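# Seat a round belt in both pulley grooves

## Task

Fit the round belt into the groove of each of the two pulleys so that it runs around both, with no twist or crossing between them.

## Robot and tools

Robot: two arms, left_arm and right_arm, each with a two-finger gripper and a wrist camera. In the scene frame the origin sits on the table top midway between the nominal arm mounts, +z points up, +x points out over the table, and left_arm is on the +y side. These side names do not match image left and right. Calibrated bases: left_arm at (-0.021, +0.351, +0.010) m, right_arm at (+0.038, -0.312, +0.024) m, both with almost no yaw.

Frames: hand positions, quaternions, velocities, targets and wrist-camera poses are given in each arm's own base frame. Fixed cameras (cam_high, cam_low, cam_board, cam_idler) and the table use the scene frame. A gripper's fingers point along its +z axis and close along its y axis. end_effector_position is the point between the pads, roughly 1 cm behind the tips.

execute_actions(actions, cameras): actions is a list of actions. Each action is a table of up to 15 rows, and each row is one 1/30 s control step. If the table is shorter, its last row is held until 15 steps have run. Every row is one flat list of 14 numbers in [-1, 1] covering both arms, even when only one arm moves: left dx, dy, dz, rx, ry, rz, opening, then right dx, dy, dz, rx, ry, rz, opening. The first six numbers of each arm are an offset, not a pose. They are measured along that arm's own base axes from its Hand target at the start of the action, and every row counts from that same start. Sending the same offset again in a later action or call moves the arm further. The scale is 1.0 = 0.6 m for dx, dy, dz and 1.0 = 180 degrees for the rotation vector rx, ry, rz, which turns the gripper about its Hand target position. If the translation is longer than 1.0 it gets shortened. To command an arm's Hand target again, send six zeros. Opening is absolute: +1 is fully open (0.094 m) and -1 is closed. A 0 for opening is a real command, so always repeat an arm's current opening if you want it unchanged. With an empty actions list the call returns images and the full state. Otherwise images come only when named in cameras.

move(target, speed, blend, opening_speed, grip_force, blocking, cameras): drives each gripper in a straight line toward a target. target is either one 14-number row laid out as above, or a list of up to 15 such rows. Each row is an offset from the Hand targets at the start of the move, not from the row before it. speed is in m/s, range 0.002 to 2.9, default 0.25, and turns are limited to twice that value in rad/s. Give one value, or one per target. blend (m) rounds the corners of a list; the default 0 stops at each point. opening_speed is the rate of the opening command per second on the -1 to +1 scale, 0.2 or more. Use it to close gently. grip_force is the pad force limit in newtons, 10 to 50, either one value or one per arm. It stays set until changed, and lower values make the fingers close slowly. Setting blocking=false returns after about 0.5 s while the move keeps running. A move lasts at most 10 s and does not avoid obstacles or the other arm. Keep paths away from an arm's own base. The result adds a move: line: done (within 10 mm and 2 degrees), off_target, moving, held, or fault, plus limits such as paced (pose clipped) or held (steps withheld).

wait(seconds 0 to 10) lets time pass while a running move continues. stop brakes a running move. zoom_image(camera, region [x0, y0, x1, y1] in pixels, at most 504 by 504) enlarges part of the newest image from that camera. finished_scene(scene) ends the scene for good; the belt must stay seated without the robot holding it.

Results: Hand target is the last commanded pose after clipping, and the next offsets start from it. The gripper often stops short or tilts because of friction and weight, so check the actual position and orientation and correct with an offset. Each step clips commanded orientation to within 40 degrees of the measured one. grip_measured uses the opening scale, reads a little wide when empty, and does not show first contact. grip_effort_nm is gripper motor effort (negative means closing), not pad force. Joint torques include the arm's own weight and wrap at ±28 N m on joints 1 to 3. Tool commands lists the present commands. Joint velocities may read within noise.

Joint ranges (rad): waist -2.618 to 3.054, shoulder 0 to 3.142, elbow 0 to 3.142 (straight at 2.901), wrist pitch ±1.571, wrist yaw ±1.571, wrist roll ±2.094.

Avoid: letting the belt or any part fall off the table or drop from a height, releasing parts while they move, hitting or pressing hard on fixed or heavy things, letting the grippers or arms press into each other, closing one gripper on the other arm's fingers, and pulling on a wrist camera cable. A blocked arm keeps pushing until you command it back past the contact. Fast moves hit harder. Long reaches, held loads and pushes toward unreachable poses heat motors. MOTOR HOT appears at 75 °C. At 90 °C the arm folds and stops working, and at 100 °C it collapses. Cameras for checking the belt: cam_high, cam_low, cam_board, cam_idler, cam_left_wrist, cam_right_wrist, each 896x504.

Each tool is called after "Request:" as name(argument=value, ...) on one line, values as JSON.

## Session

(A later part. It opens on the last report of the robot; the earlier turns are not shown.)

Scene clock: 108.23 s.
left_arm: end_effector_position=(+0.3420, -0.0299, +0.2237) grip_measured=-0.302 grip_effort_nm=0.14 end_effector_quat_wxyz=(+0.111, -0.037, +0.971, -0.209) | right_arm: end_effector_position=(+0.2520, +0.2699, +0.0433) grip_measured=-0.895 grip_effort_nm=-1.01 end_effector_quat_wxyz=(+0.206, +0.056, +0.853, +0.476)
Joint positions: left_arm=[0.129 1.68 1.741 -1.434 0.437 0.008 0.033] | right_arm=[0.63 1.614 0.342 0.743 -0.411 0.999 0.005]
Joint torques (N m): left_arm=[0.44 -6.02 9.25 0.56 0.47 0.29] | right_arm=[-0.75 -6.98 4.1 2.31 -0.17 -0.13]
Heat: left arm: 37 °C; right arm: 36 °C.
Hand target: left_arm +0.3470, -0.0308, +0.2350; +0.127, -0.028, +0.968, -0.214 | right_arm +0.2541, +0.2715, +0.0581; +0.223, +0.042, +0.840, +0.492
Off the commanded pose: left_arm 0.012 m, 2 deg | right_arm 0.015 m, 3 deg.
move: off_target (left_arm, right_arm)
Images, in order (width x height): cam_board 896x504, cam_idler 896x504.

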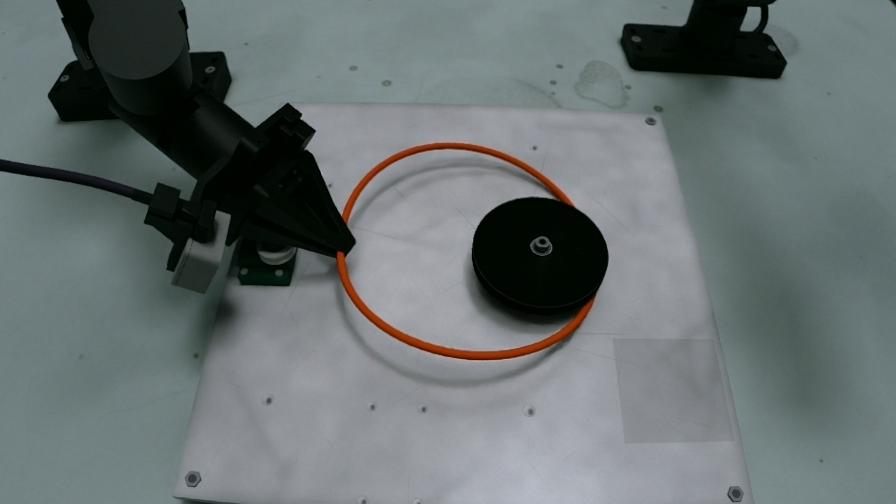

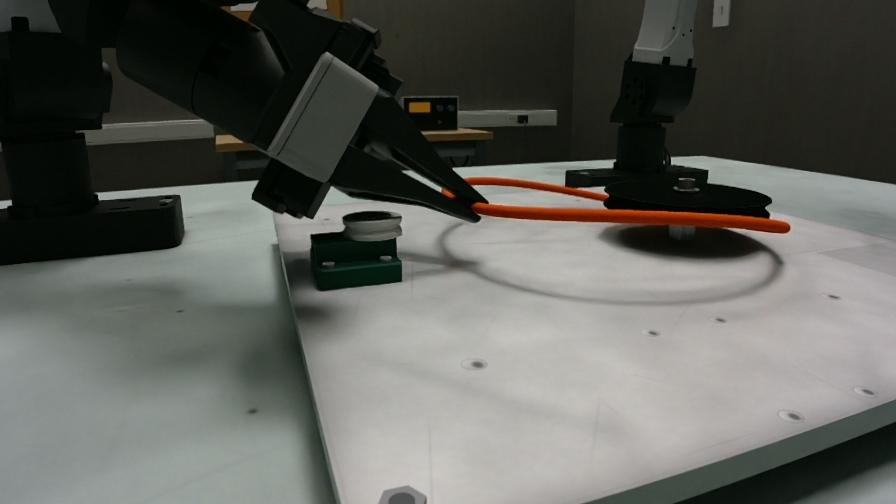

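Request:
move(target=[[0,0,0,0,0,0,-0.3,0,0.05,0,0,0,0,-0.95],[0,0,0,0,0,0,-0.3,0,0.05,0.03,0.006,-0.004,0,-0.95],[0,0,0,0,0,0,-0.3,0,0.05,0.004,0.006,-0.004,0,-0.95]], speed=0.06, cameras=["cam_board","cam_idler"])

Request:
zoom_image(camera="cam_idler", region=[500, 120, 896, 300])

Scene clock: 111.37 s.
left_arm: end_effector_position=(+0.3420, -0.0299, +0.2237) grip_measured=-0.302 grip_effort_nm=0.14 end_effector_quat_wxyz=(+0.111, -0.037, +0.971, -0.209) | right_arm: end_effector_position=(+0.2492, +0.2994, +0.0565) grip_measured=-0.895 grip_effort_nm=-1.01 end_effector_quat_wxyz=(+0.215, +0.039, +0.840, +0.496)
Joint positions: left_arm=[0.129 1.68 1.741 -1.434 0.437 0.008 0.033] | right_arm=[0.719 1.649 0.387 0.803 -0.359 1.037 0.005]
Joint torques (N m): left_arm=[0.44 -6.04 9.26 0.56 0.47 0.29] | right_arm=[0.14 -4.05 5.12 2.35 0.16 0.07]
Heat: left arm: 37 °C; right arm: 36 °C.
Hand target: left_arm +0.3470, -0.0308, +0.2350; +0.127, -0.028, +0.968, -0.214 | right_arm +0.2540, +0.3015, +0.0604; +0.228, +0.041, +0.834, +0.500
Off the commanded pose: left_arm 0.012 m, 2 deg | right_arm 0.007 m, 2 deg.
move: off_target (left_arm)
Images, in order (width x height): cam_board 896x504, cam_idler 896x504.

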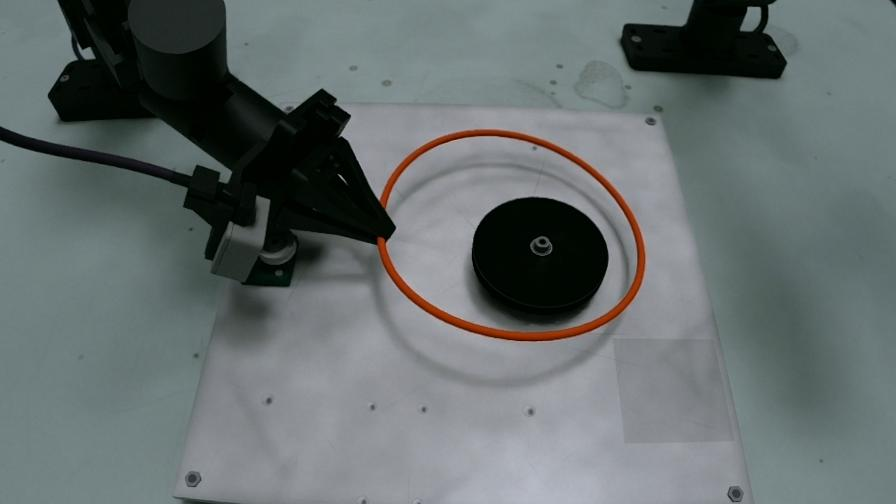

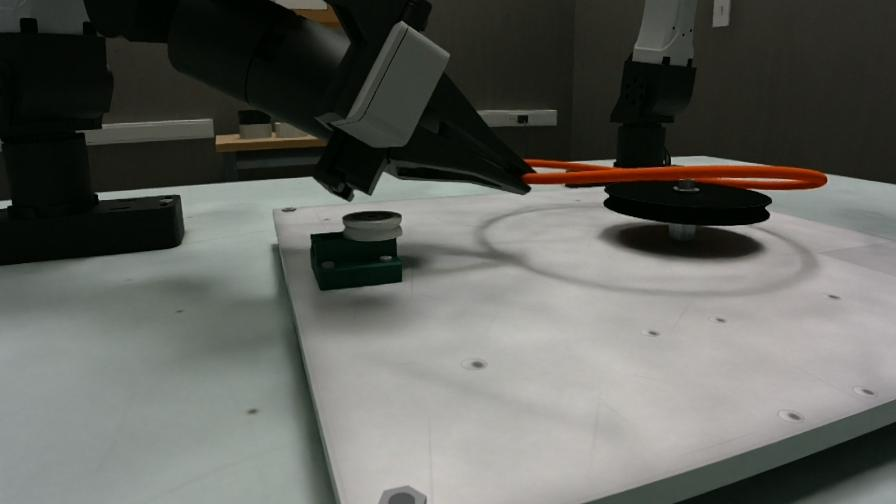

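Scaled by 1.273 from the camera's 896x504 image, which has a finer 1280x720 frame.

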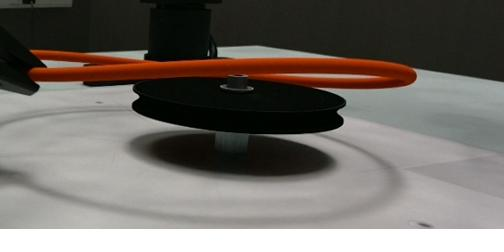

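Request:
move(target=[0,0,0,0,0,0,-0.3,0.002,-0.037,-0.003,0,0.006,0,-0.95], speed=0.05, cameras=["cam_board","cam_idler"])

Request:
zoom_image(camera="cam_idler", region=[500, 120, 896, 300])

Scene clock: 113.33 s.
left_arm: end_effector_position=(+0.3420, -0.0299, +0.2237) grip_measured=-0.302 grip_effort_nm=0.14 end_effector_quat_wxyz=(+0.111, -0.037, +0.971, -0.209) | right_arm: end_effector_position=(+0.2556, +0.2794, +0.0494) grip_measured=-0.895 grip_effort_nm=-1.01 end_effector_quat_wxyz=(+0.212, +0.056, +0.843, +0.491)
Joint positions: left_arm=[0.129 1.68 1.741 -1.434 0.437 0.008 0.033] | right_arm=[0.649 1.644 0.356 0.804 -0.403 1.027 0.005]
Joint torques (N m): left_arm=[0.44 -6.04 9.25 0.56 0.47 0.29] | right_arm=[-0.69 -6.72 3.82 2.07 -0.21 -0.1]
Heat: left arm: 37 °C; right arm: 36 °C.
Hand target: left_arm +0.3470, -0.0308, +0.2350; +0.127, -0.028, +0.968, -0.214 | right_arm +0.2554, +0.2793, +0.0587; +0.221, +0.045, +0.836, +0.500
Off the commanded pose: left_arm 0.012 m, 2 deg | right_arm 0.009 m, 2 deg.
move: off_target (left_arm)
Images, in order (width x height): cam_board 896x504, cam_idler 896x504.

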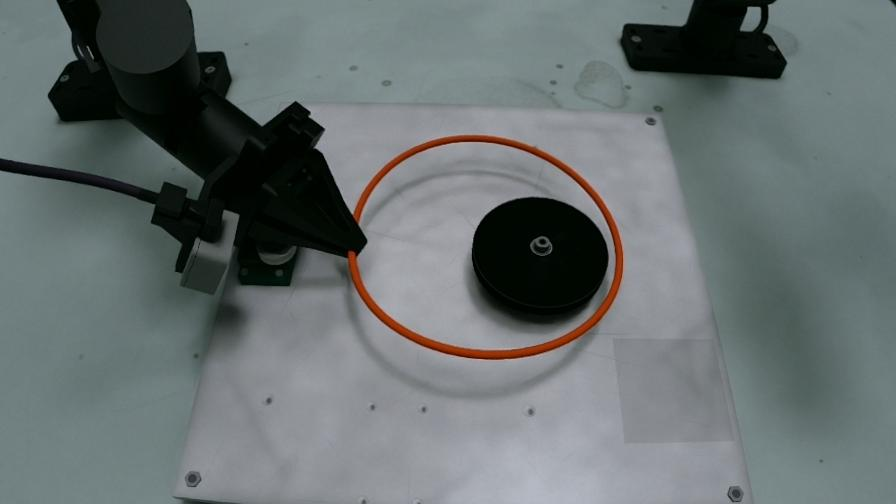

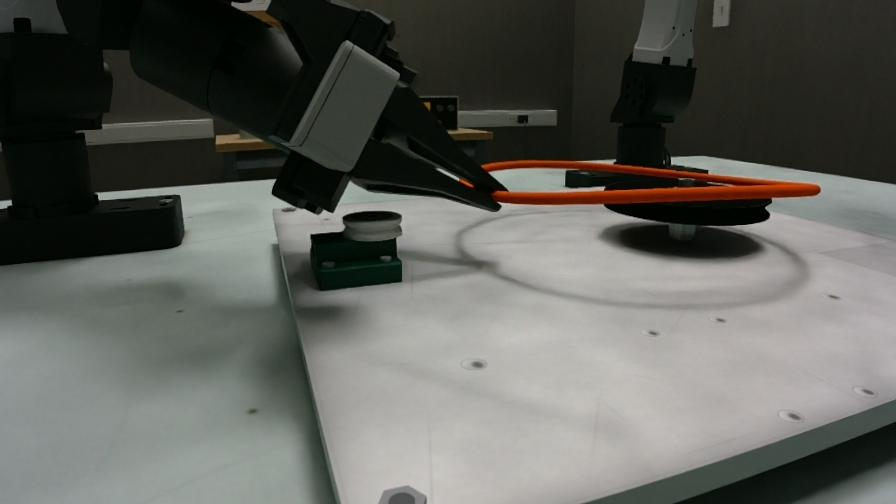

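Scaled by 1.273 from the camera's 896x504 image, which has a finer 1280x720 frame.

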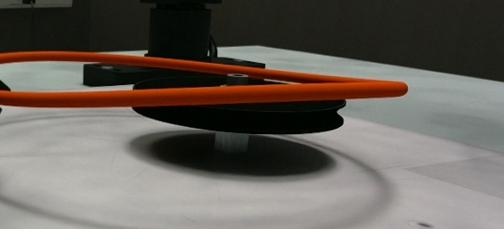

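Request:
move(target=[0,0,0,0,0,0,-0.3,0,0,-0.009,0,0,0,-0.95], speed=0.05, cameras=["cam_board","cam_idler"])

Request:
zoom_image(camera="cam_idler", region=[500, 120, 896, 300])

Scene clock: 114.77 s.
left_arm: end_effector_position=(+0.3420, -0.0299, +0.2237) grip_measured=-0.302 grip_effort_nm=0.14 end_effector_quat_wxyz=(+0.111, -0.037, +0.971, -0.209) | right_arm: end_effector_position=(+0.2549, +0.2791, +0.0498) grip_measured=-0.895 grip_effort_nm=-1.01 end_effector_quat_wxyz=(+0.213, +0.055, +0.842, +0.493)
Joint positions: left_arm=[0.129 1.68 1.741 -1.434 0.437 0.008 0.033] | right_arm=[0.649 1.644 0.35 0.815 -0.404 1.027 0.005]
Joint torques (N m): left_arm=[0.43 -6.04 9.26 0.56 0.47 0.29] | right_arm=[-0.88 -4.34 4.05 2.36 -0.17 -0.07]
Heat: left arm: 37 °C; right arm: 36 °C.
Hand target: left_arm +0.3470, -0.0308, +0.2350; +0.127, -0.028, +0.968, -0.214 | right_arm +0.2553, +0.2793, +0.0533; +0.220, +0.045, +0.836, +0.500
Off the commanded pose: left_arm 0.012 m, 2 deg | right_arm 0.003 m, 2 deg.
move: off_target (left_arm)
Images, in order (width x height): cam_board 896x504, cam_idler 896x504.

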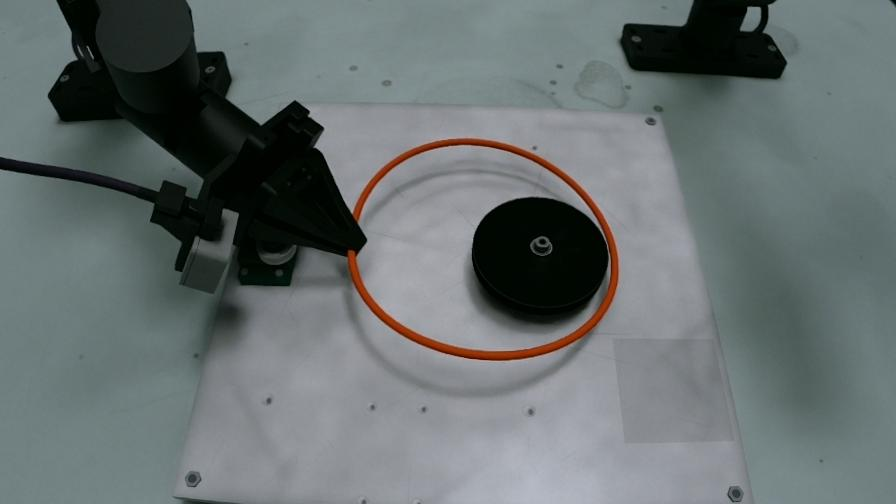

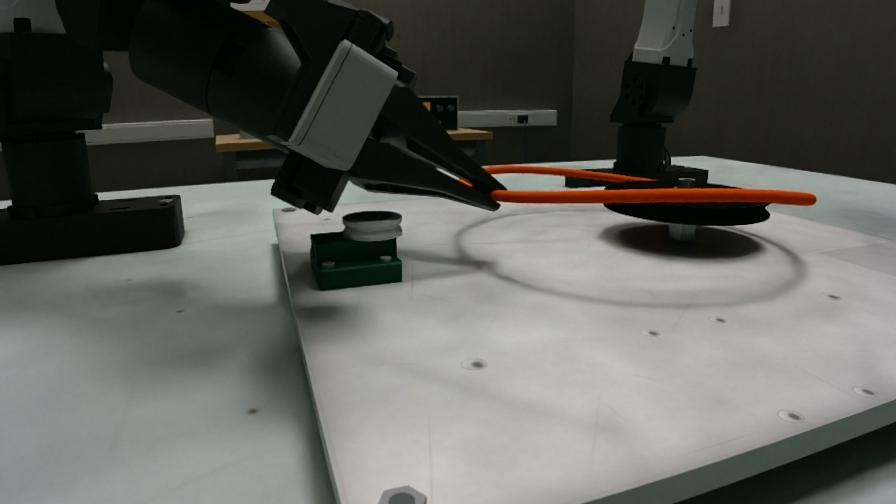

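Scaled by 1.273 from the camera's 896x504 image, which has a finer 1280x720 frame.

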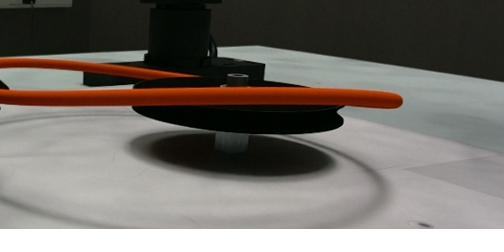

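Request:
move(target=[0,0,0,0,0,0,-0.3,0,-0.02,-0.003,0,0,0,-0.95], speed=0.05, cameras=["cam_board","cam_idler"])

Request:
zoom_image(camera="cam_idler", region=[500, 120, 896, 300])

Scene clock: 116.27 s.
left_arm: end_effector_position=(+0.3420, -0.0299, +0.2237) grip_measured=-0.302 grip_effort_nm=0.14 end_effector_quat_wxyz=(+0.111, -0.037, +0.971, -0.209) | right_arm: end_effector_position=(+0.2541, +0.2665, +0.0429) grip_measured=-0.895 grip_effort_nm=-1.01 end_effector_quat_wxyz=(+0.208, +0.057, +0.845, +0.489)
Joint positions: left_arm=[0.129 1.68 1.741 -1.434 0.437 0.008 0.033] | right_arm=[0.606 1.644 0.323 0.819 -0.441 1.006 0.005]
Joint torques (N m): left_arm=[0.44 -6.04 9.25 0.56 0.47 0.29] | right_arm=[-0.77 -5.3 3.85 2.39 -0.18 -0.11]
Heat: left arm: 37 °C; right arm: 36 °C.
Hand target: left_arm +0.3470, -0.0308, +0.2350; +0.127, -0.028, +0.968, -0.214 | right_arm +0.2553, +0.2673, +0.0514; +0.220, +0.045, +0.836, +0.500
Off the commanded pose: left_arm 0.012 m, 2 deg | right_arm 0.009 m, 3 deg.
move: off_target (left_arm, right_arm)
Images, in order (width x height): cam_board 896x504, cam_idler 896x504.

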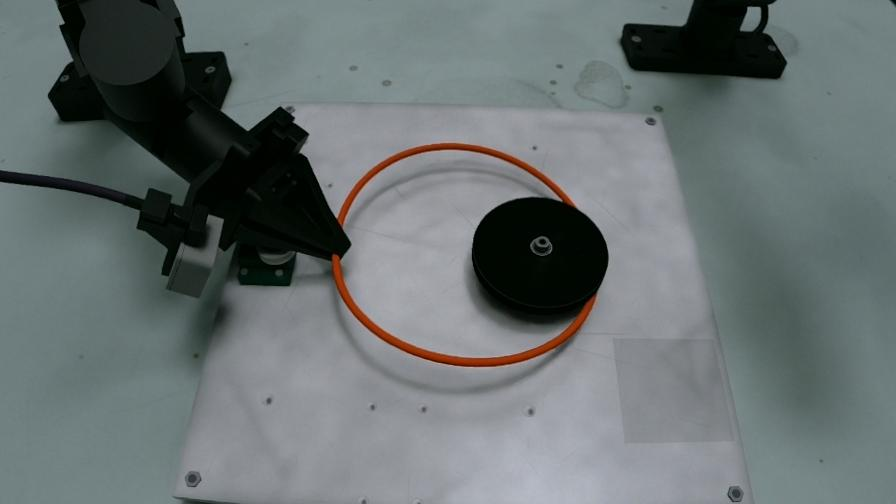

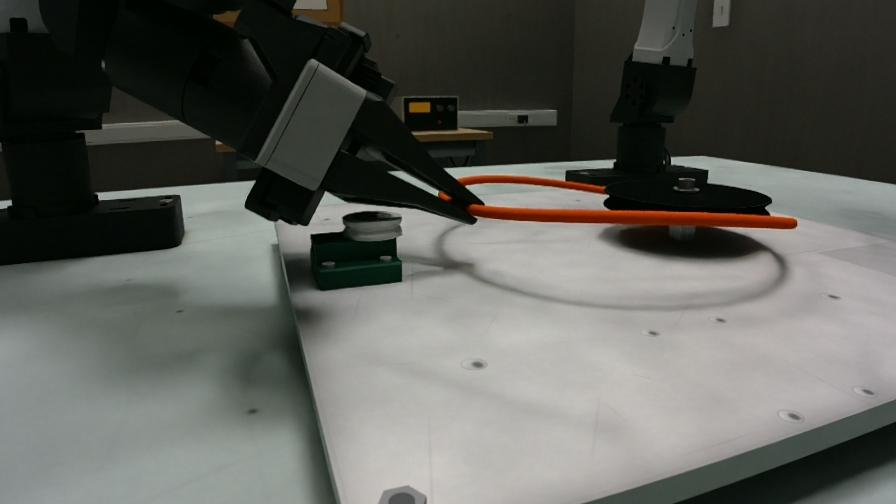

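Scaled by 1.273 from the camera's 896x504 image, which has a finer 1280x720 frame.

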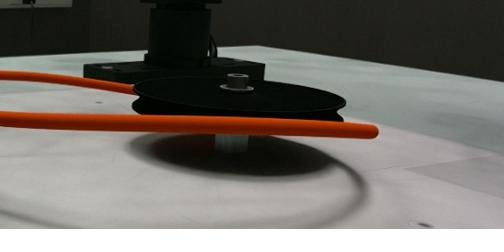

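Request:
move(target=[0,0,0,0,0,0,-0.3,0,0.008,0.016,0,0,0,-0.95], speed=0.05, cameras=["cam_board"])

Request:
execute_actions(actions=[], cameras=["cam_idler"])

Request:
zoom_image(camera="cam_idler", region=[500, 120, 896, 300])

Scene clock: 118.07 s.
left_arm: end_effector_position=(+0.3420, -0.0299, +0.2237) grip_measured=-0.302 grip_effort_nm=0.14 end_effector_quat_wxyz=(+0.111, -0.037, +0.971, -0.209) | right_arm: end_effector_position=(+0.2514, +0.2669, +0.0472) grip_measured=-0.895 grip_effort_nm=-1.01 end_effector_quat_wxyz=(+0.206, +0.055, +0.846, +0.489)
Joint positions: left_arm=[0.129 1.68 1.741 -1.434 0.437 0.008 0.033] | right_arm=[0.611 1.61 0.323 0.784 -0.442 1.006 0.005]
Joint torques (N m): left_arm=[0.44 -6.04 9.25 0.56 0.47 0.29] | right_arm=[0.4 -6.46 5.34 2.05 -0.04 0.02]
Heat: left arm: 38 °C; right arm: 36 °C.
Hand target: left_arm +0.3470, -0.0308, +0.2350; +0.127, -0.028, +0.968, -0.214 | right_arm +0.2553, +0.2721, +0.0609; +0.220, +0.045, +0.836, +0.500
Off the commanded pose: left_arm 0.012 m, 2 deg | right_arm 0.015 m, 3 deg.
move: off_target (left_arm, right_arm)
Images, in order (width x height): cam_board 896x504.

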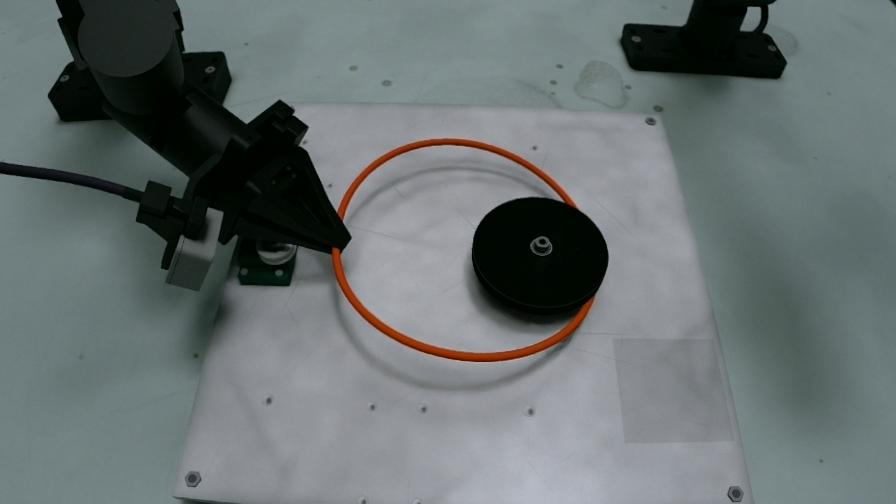

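Scene clock: 118.07 s.
left_arm: end_effector_position=(+0.3420, -0.0299, +0.2237) grip_measured=-0.302 grip_effort_nm=0.14 end_effector_quat_wxyz=(+0.111, -0.037, +0.971, -0.209) | right_arm: end_effector_position=(+0.2514, +0.2669, +0.0472) grip_measured=-0.895 grip_effort_nm=-1.01 end_effector_quat_wxyz=(+0.206, +0.055, +0.846, +0.489)
Joint positions: left_arm=[0.129 1.68 1.741 -1.434 0.437 0.008 0.033] | right_arm=[0.611 1.61 0.323 0.784 -0.442 1.006 0.005]
Joint velocities: within noise
Joint torques (N m): left_arm=[0.44 -6.04 9.25 0.56 0.47 0.29] | right_arm=[0.4 -6.46 5.34 2.05 -0.04 0.02]
Motor temperatures (°C): left_arm=[26 35 38 31 25 25 27] | right_arm=[26 34 32 36 24 27 27]
Heat: left arm: 38 °C; right arm: 36 °C.
Hand target: left_arm +0.3470, -0.0308, +0.2350; +0.127, -0.028, +0.968, -0.214 | right_arm +0.2553, +0.2721, +0.0609; +0.220, +0.045, +0.836, +0.500
Tool commands: left_gripper/opening=-0.3 right_gripper/opening=-0.95
Off the commanded pose: left_arm 0.012 m, 2 deg | right_arm 0.015 m, 3 deg.
Images, in order (width x height): cam_idler 896x504.

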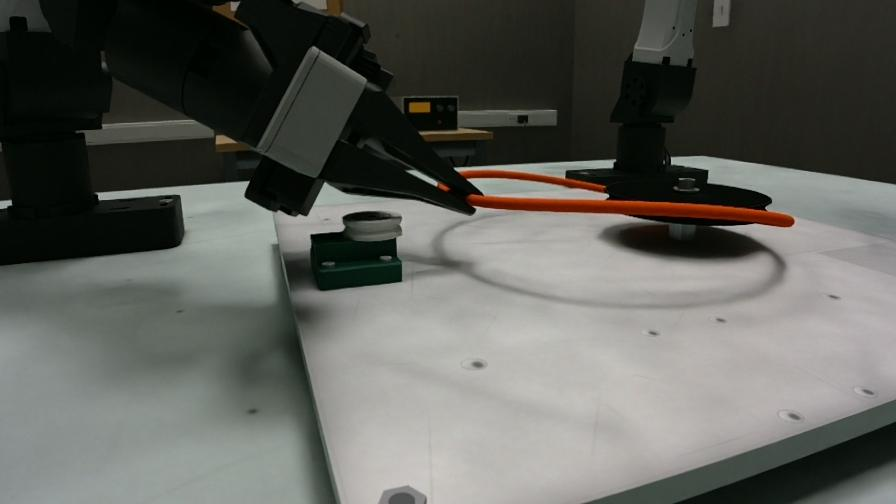

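Scaled by 1.273 from the camera's 896x504 image, which has a finer 1280x720 frame.

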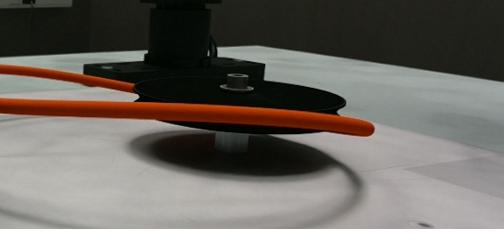

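Request:
move(target=[0,0,0,0,0,0,-0.3,0,0.018,0,0,0,0,-0.95], speed=0.05, cameras=["cam_board","cam_idler"])

Request:
zoom_image(camera="cam_idler", region=[500, 120, 896, 300])

Scene clock: 119.47 s.
left_arm: end_effector_position=(+0.3420, -0.0299, +0.2237) grip_measured=-0.302 grip_effort_nm=0.14 end_effector_quat_wxyz=(+0.111, -0.037, +0.971, -0.209) | right_arm: end_effector_position=(+0.2465, +0.2774, +0.0508) grip_measured=-0.895 grip_effort_nm=-1.01 end_effector_quat_wxyz=(+0.203, +0.046, +0.844, +0.494)
Joint positions: left_arm=[0.129 1.68 1.741 -1.434 0.437 0.008 0.033] | right_arm=[0.649 1.61 0.335 0.784 -0.428 1.017 0.005]
Joint torques (N m): left_arm=[0.44 -6.04 9.25 0.56 0.47 0.29] | right_arm=[0.4 -4.49 6.45 2.1 0.15 0.09]
Heat: left arm: 38 °C; right arm: 36 °C.
Hand target: left_arm +0.3470, -0.0308, +0.2350; +0.127, -0.028, +0.968, -0.214 | right_arm +0.2554, +0.2829, +0.0611; +0.220, +0.045, +0.836, +0.500
Off the commanded pose: left_arm 0.012 m, 2 deg | right_arm 0.014 m, 2 deg.
move: off_target (left_arm, right_arm)
Images, in order (width x height): cam_board 896x504, cam_idler 896x504.

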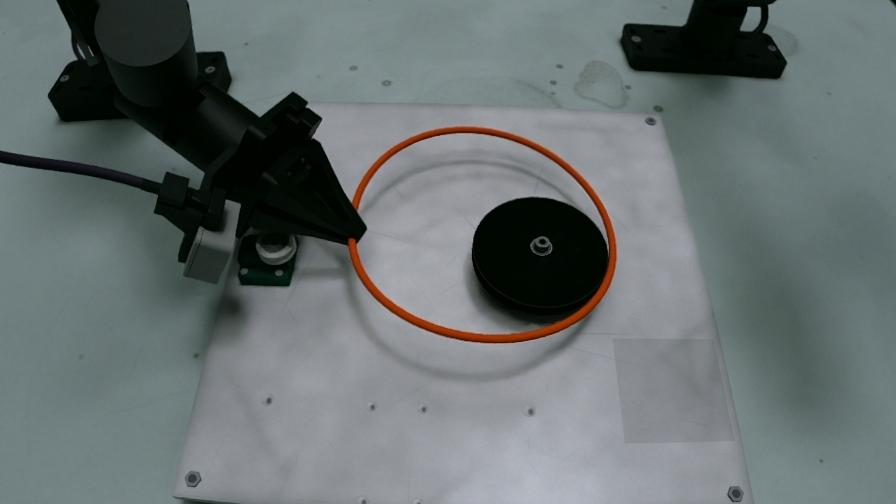

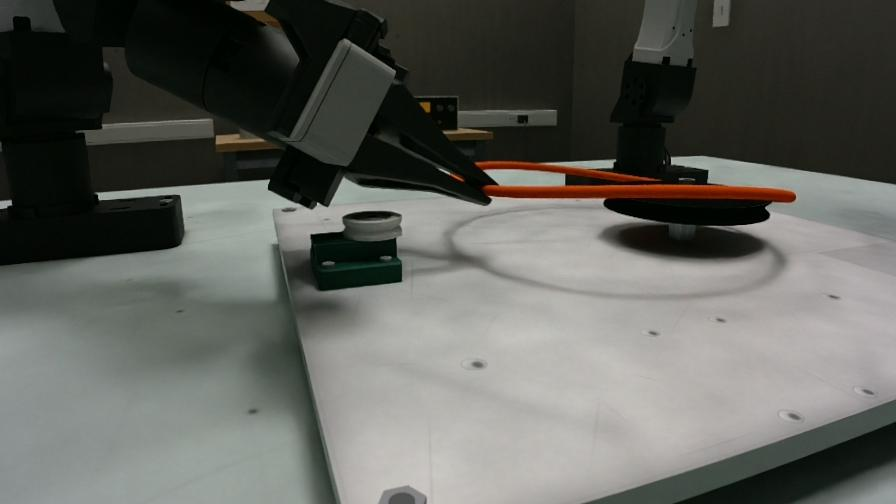

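Scaled by 1.273 from the camera's 896x504 image, which has a finer 1280x720 frame.

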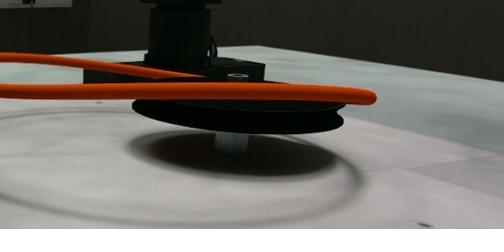

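Request:
move(target=[0,0,0,0,0,0,-0.3,0,-0.06,-0.001,0,0,0,-0.95], speed=0.04, cameras=["cam_board","cam_idler","cam_left_wrist"])

Request:
zoom_image(camera="cam_idler", region=[500, 120, 896, 300])

Scene clock: 121.67 s.
left_arm: end_effector_position=(+0.3420, -0.0299, +0.2237) grip_measured=-0.302 grip_effort_nm=0.14 end_effector_quat_wxyz=(+0.111, -0.037, +0.971, -0.209) | right_arm: end_effector_position=(+0.2563, +0.2479, +0.0542) grip_measured=-0.895 grip_effort_nm=-1.01 end_effector_quat_wxyz=(+0.213, +0.055, +0.841, +0.495)
Joint positions: left_arm=[0.129 1.68 1.741 -1.434 0.437 0.008 0.033] | right_arm=[0.526 1.556 0.298 0.755 -0.515 0.965 0.005]
Joint torques (N m): left_arm=[0.43 -6.04 9.25 0.56 0.47 0.29] | right_arm=[-0.91 -6.02 4 1.97 -0.19 -0.16]
Heat: left arm: 38 °C; right arm: 36 °C.
Hand target: left_arm +0.3470, -0.0308, +0.2350; +0.127, -0.028, +0.968, -0.214 | right_arm +0.2554, +0.2469, +0.0605; +0.221, +0.045, +0.836, +0.500
Off the commanded pose: left_arm 0.012 m, 2 deg | right_arm 0.006 m, 2 deg.
move: off_target (left_arm)
camera_calibration:
cam_left_wrist: T_world_to_cam=[[0.0262104, -0.911475, 0.410519, -0.12917], [-0.982396, 0.0524965, 0.179281, 0.338474], [-0.184961, -0.407991, -0.894054, 0.337512], [0, 0, 0, 1]] pos_world=[0.398328, 0.00219826, 0.294098]
Images, in order (width x height): cam_board 896x504, cam_idler 896x504, cam_left_wrist 896x504.

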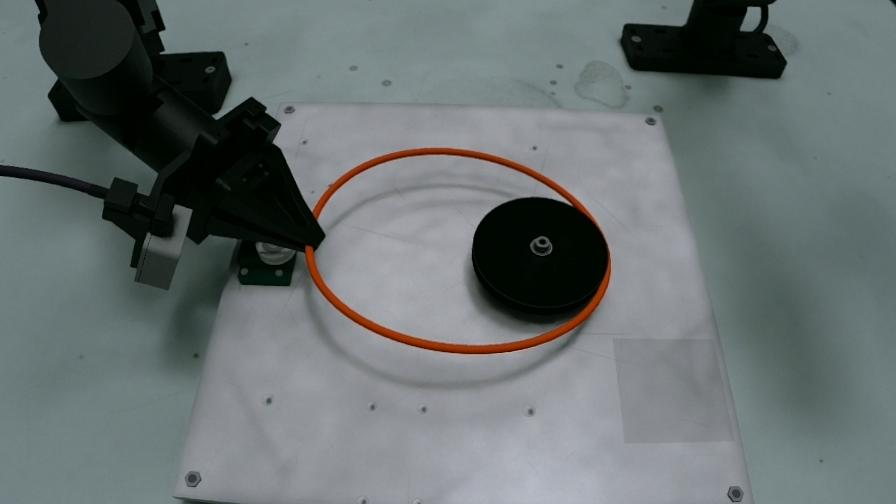

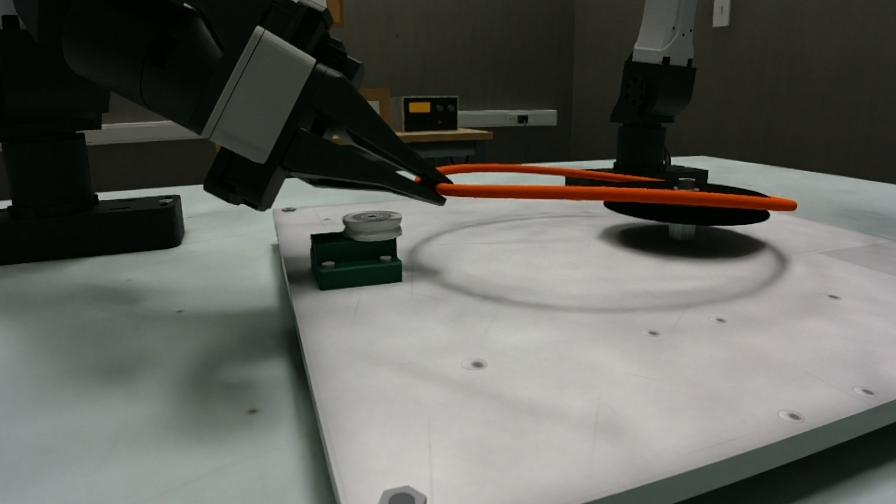

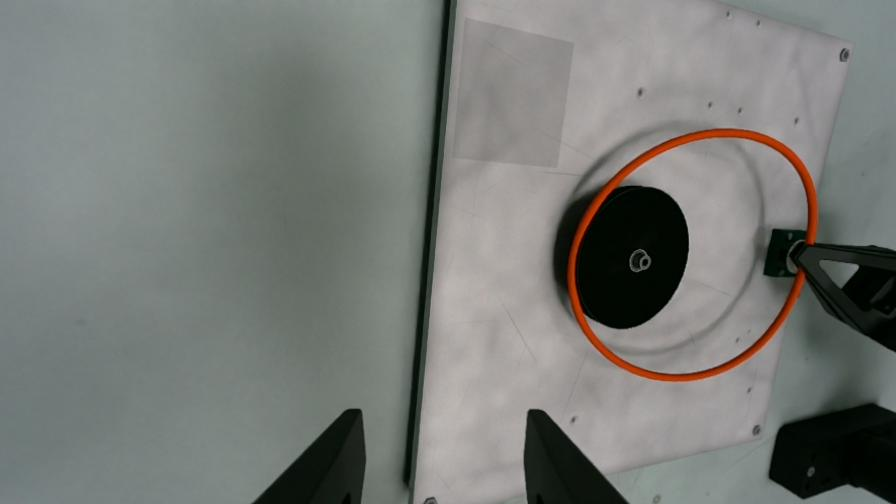

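Scaled by 1.273 from the camera's 896x504 image, which has a finer 1280x720 frame.

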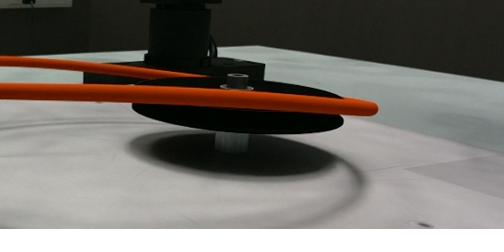

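Request:
move(target=[0,0,0,0,0,0,-0.3,0.006,-0.117,0.008,0,0,0,-0.95], speed=0.04, cameras=["cam_board","cam_idler","cam_left_wrist"])

Request:
zoom_image(camera="cam_idler", region=[500, 120, 896, 300])

Scene clock: 124.67 s.
left_arm: end_effector_position=(+0.3420, -0.0299, +0.2237) grip_measured=-0.302 grip_effort_nm=0.14 end_effector_quat_wxyz=(+0.111, -0.037, +0.971, -0.209) | right_arm: end_effector_position=(+0.2453, +0.1926, +0.0666) grip_measured=-0.896 grip_effort_nm=-1.01 end_effector_quat_wxyz=(+0.188, +0.023, +0.831, +0.523)
Joint positions: left_arm=[0.129 1.68 1.741 -1.434 0.437 0.008 0.033] | right_arm=[0.225 1.396 0.262 0.5 -0.87 0.742 0.005]
Joint torques (N m): left_arm=[0.43 -6.04 9.25 0.56 0.47 0.29] | right_arm=[-4.03 -5.11 4.59 1.66 0.33 -0.15]
Heat: left arm: 38 °C; right arm: 36 °C.
Hand target: left_arm +0.3470, -0.0308, +0.2350; +0.127, -0.028, +0.968, -0.214 | right_arm +0.2589, +0.1768, +0.0653; +0.220, +0.045, +0.836, +0.500
Off the commanded pose: left_arm 0.012 m, 2 deg | right_arm 0.021 m, 5 deg.
move: off_target (left_arm, right_arm)
camera_calibration:
cam_left_wrist: T_world_to_cam=[[0.0262104, -0.911475, 0.410519, -0.12917], [-0.982396, 0.0524965, 0.179281, 0.338474], [-0.184961, -0.407991, -0.894054, 0.337512], [0, 0, 0, 1]] pos_world=[0.398328, 0.00219826, 0.294098]
Images, in order (width x height): cam_board 896x504, cam_idler 896x504, cam_left_wrist 896x504.

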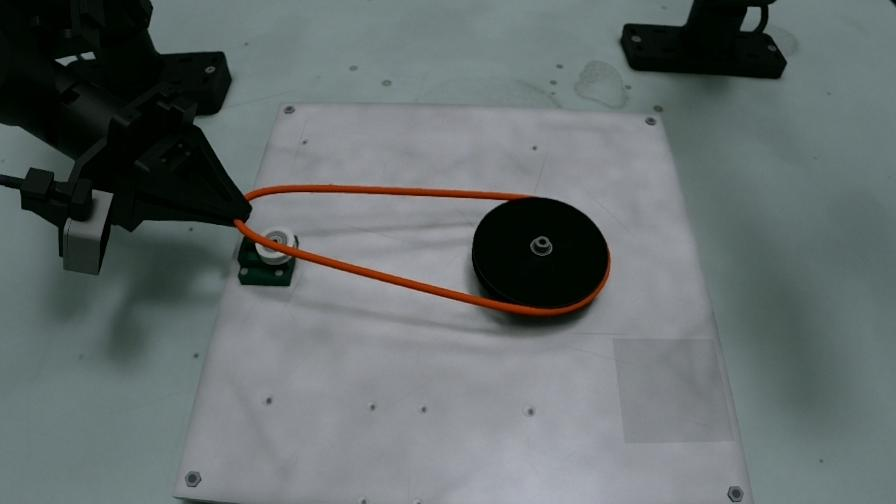

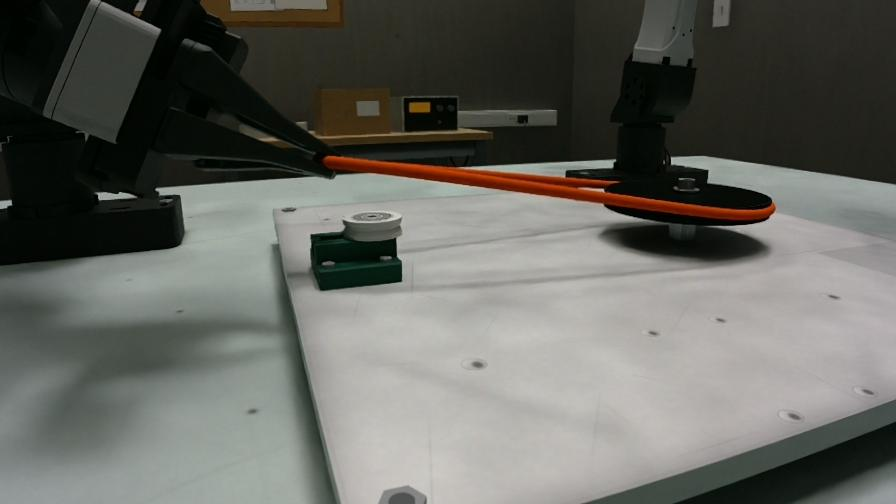

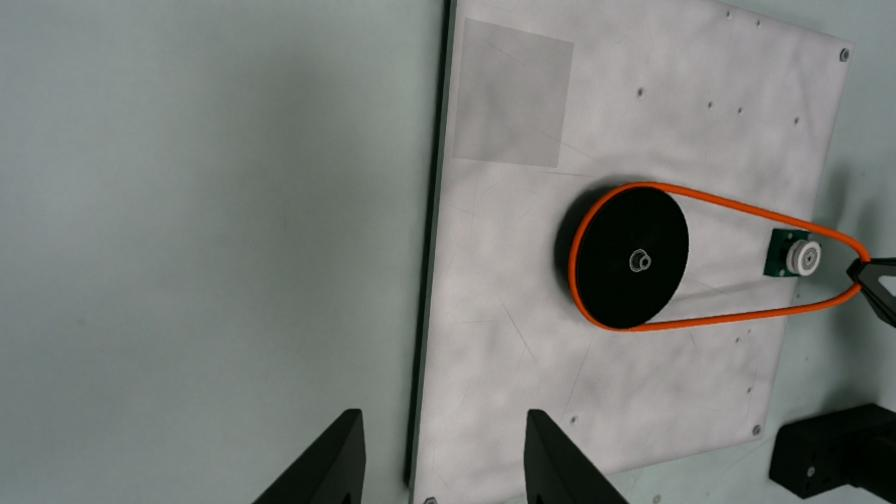

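Scaled by 1.273 from the camera's 896x504 image, which has a finer 1280x720 frame.

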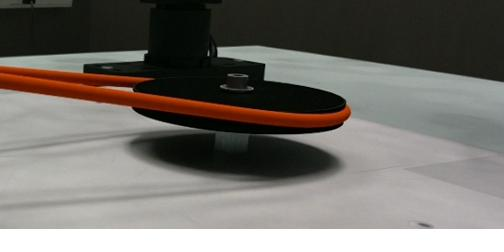

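Request:
move(target=[[0,0,0,0,0,0,-0.3,0.022,0,-0.02,0,0,0,-0.95],[0,0,0,0,0,0,-0.3,0.016,0,-0.067,0,0,0,-0.95]], speed=0.04, blend=0.01, cameras=["cam_board","cam_idler","cam_low"])

Request:
zoom_image(camera="cam_idler", region=[260, 140, 560, 310])

Scene clock: 128.40 s.
left_arm: end_effector_position=(+0.3420, -0.0299, +0.2237) grip_measured=-0.302 grip_effort_nm=0.14 end_effector_quat_wxyz=(+0.111, -0.037, +0.971, -0.209) | right_arm: end_effector_position=(+0.2594, +0.1921, +0.0390) grip_measured=-0.896 grip_effort_nm=-1.01 end_effector_quat_wxyz=(+0.204, +0.012, +0.823, +0.529)
Joint positions: left_arm=[0.129 1.68 1.741 -1.434 0.437 0.008 0.033] | right_arm=[0.204 1.669 0.25 0.815 -0.893 0.724 0.005]
Joint torques (N m): left_arm=[0.44 -6.04 9.25 0.56 0.47 0.29] | right_arm=[-3.08 -2.82 2.65 1.72 0.5 -0.08]
Heat: left arm: 38 °C; right arm: 36 °C.
Hand target: left_arm +0.3470, -0.0308, +0.2350; +0.127, -0.028, +0.968, -0.214 | right_arm +0.2685, +0.1767, +0.0250; +0.220, +0.045, +0.836, +0.500
Off the commanded pose: left_arm 0.012 m, 2 deg | right_arm 0.023 m, 6 deg.
move: off_target (left_arm, right_arm); blend cut to 0.0092 m at target 1
Images, in order (width x height): cam_low 896x504, cam_board 896x504, cam_idler 896x504.

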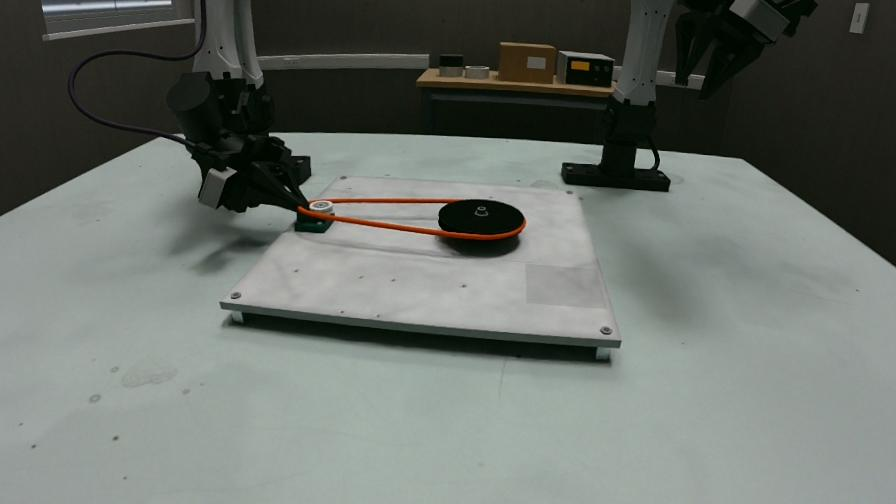

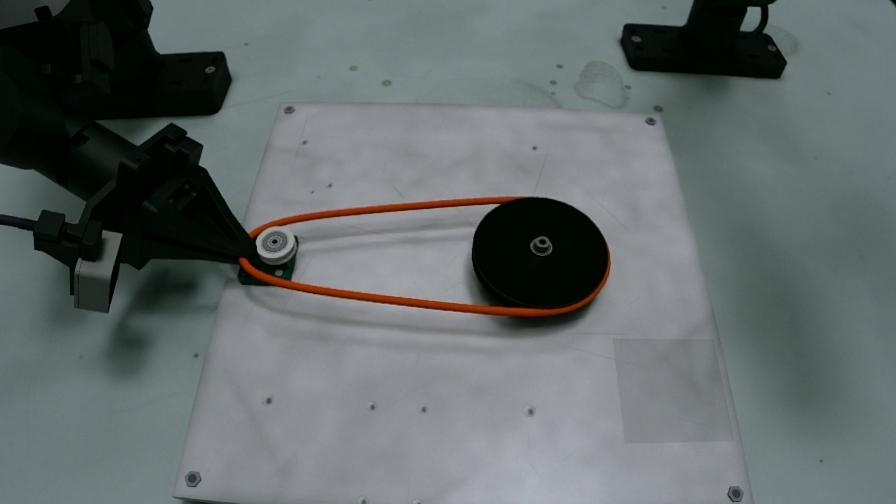

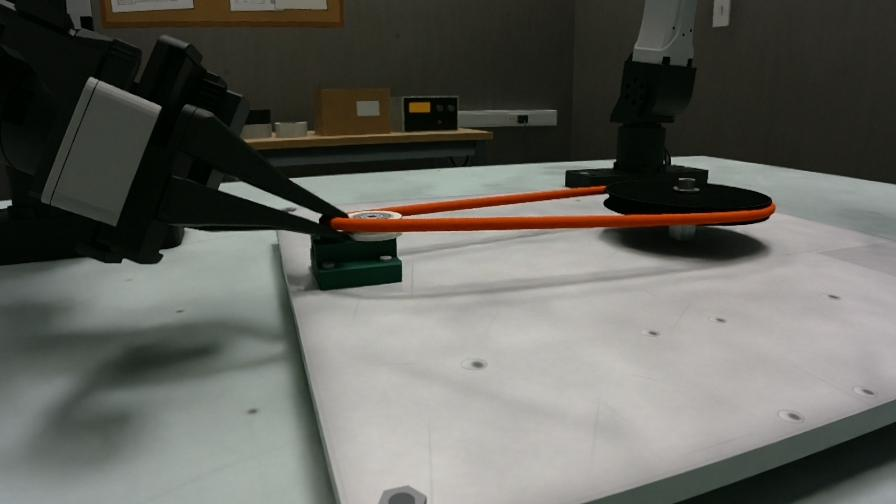

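Scaled by 1.680 from the camera's 896x504 image, which has a finer 1280x720 frame.

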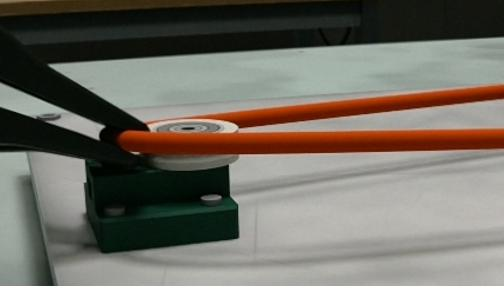

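Request:
move(target=[0,0,0,0,0,0,-0.3,0,-0.004,-0.004,0,0,0,-0.95], speed=0.04, cameras=["cam_idler"])

Request:
zoom_image(camera="cam_idler", region=[260, 140, 560, 310])

Scene clock: 129.73 s.
left_arm: end_effector_position=(+0.3420, -0.0299, +0.2237) grip_measured=-0.302 grip_effort_nm=0.14 end_effector_quat_wxyz=(+0.111, -0.037, +0.971, -0.209) | right_arm: end_effector_position=(+0.2589, +0.1916, +0.0386) grip_measured=-0.896 grip_effort_nm=-1.01 end_effector_quat_wxyz=(+0.202, +0.010, +0.821, +0.533)
Joint positions: left_arm=[0.129 1.68 1.741 -1.434 0.437 0.008 0.033] | right_arm=[0.197 1.682 0.248 0.831 -0.907 0.723 0.005]
Joint torques (N m): left_arm=[0.44 -6.04 9.25 0.56 0.47 0.29] | right_arm=[-3.47 -2.77 2.25 1.64 0.57 -0.13]
Heat: left arm: 38 °C; right arm: 36 °C.
Hand target: left_arm +0.3470, -0.0308, +0.2350; +0.127, -0.028, +0.968, -0.214 | right_arm +0.2685, +0.1743, +0.0226; +0.220, +0.045, +0.836, +0.500
Off the commanded pose: left_arm 0.012 m, 2 deg | right_arm 0.025 m, 6 deg.
move: off_target (left_arm, right_arm)
Images, in order (width x height): cam_idler 896x504.

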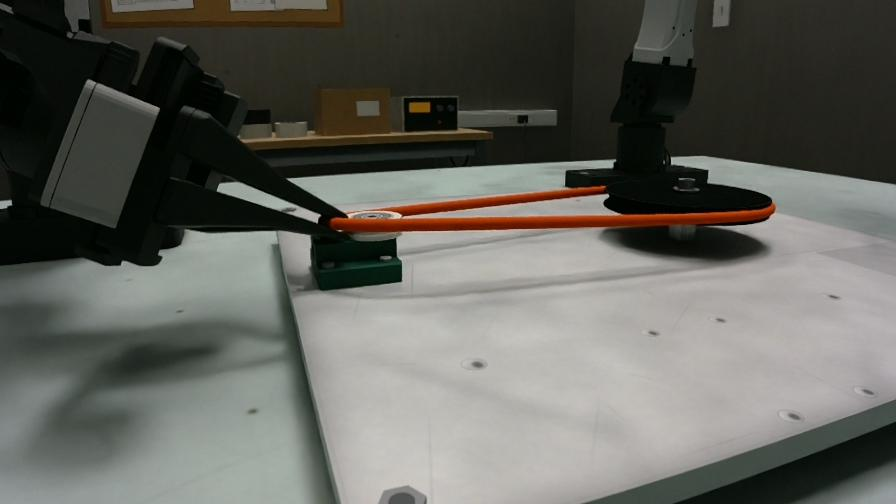

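Scaled by 1.680 from the camera's 896x504 image, which has a finer 1280x720 frame.

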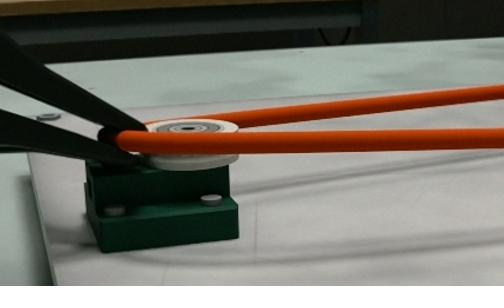

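Request:
move(target=[0,0,0,0,0,0,-0.3,0,0,0,0,0,0,-0.75], opening_speed=0.6, cameras=["cam_idler","cam_board"])

Request:
zoom_image(camera="cam_idler", region=[260, 140, 560, 310])

Scene clock: 131.13 s.
left_arm: end_effector_position=(+0.3420, -0.0299, +0.2237) grip_measured=-0.302 grip_effort_nm=0.14 end_effector_quat_wxyz=(+0.111, -0.037, +0.971, -0.209) | right_arm: end_effector_position=(+0.2676, +0.1779, +0.0283) grip_measured=-0.752 grip_effort_nm=0.10 end_effector_quat_wxyz=(+0.215, +0.041, +0.831, +0.510)
Joint positions: left_arm=[0.129 1.68 1.741 -1.434 0.437 0.008 0.033] | right_arm=[0.166 1.697 0.241 0.828 -0.853 0.721 0.012]
Joint torques (N m): left_arm=[0.43 -6.04 9.25 0.56 0.47 0.29] | right_arm=[-0.66 -3.4 3.15 1.78 -0.01 -0.08]
Heat: left arm: 38 °C; right arm: 36 °C.
Hand target: left_arm +0.3470, -0.0308, +0.2350; +0.127, -0.028, +0.968, -0.214 | right_arm +0.2685, +0.1744, +0.0226; +0.220, +0.045, +0.836, +0.500
Off the commanded pose: left_arm 0.012 m, 2 deg | right_arm 0.007 m, 2 deg.
move: off_target (left_arm)
Images, in order (width x height): cam_board 896x504, cam_idler 896x504.

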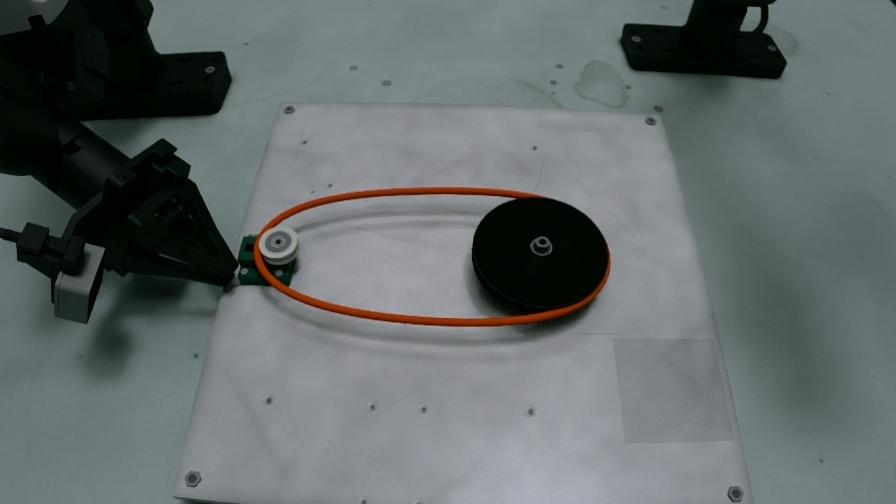

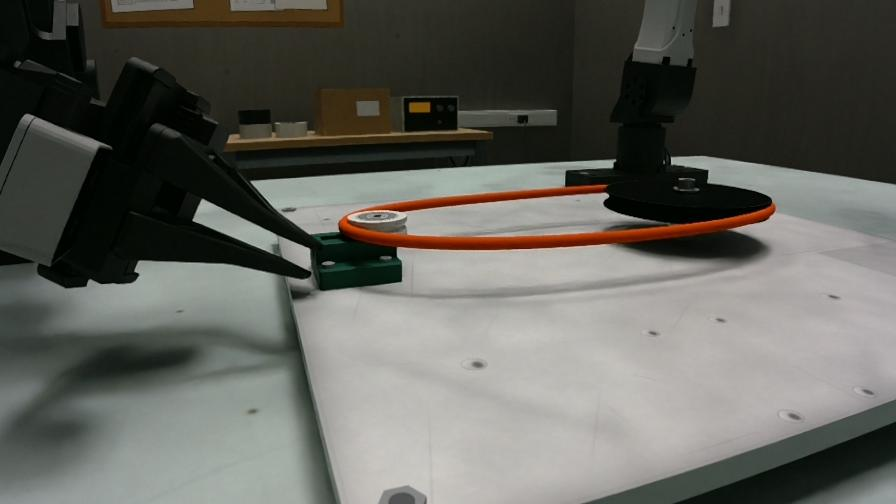

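Scaled by 1.680 from the camera's 896x504 image, which has a finer 1280x720 frame.

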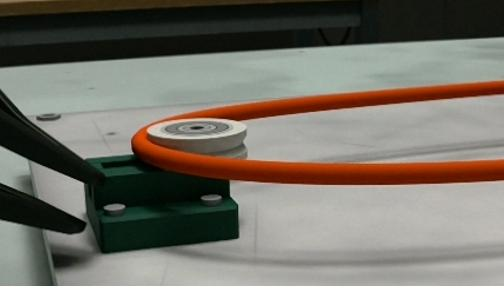

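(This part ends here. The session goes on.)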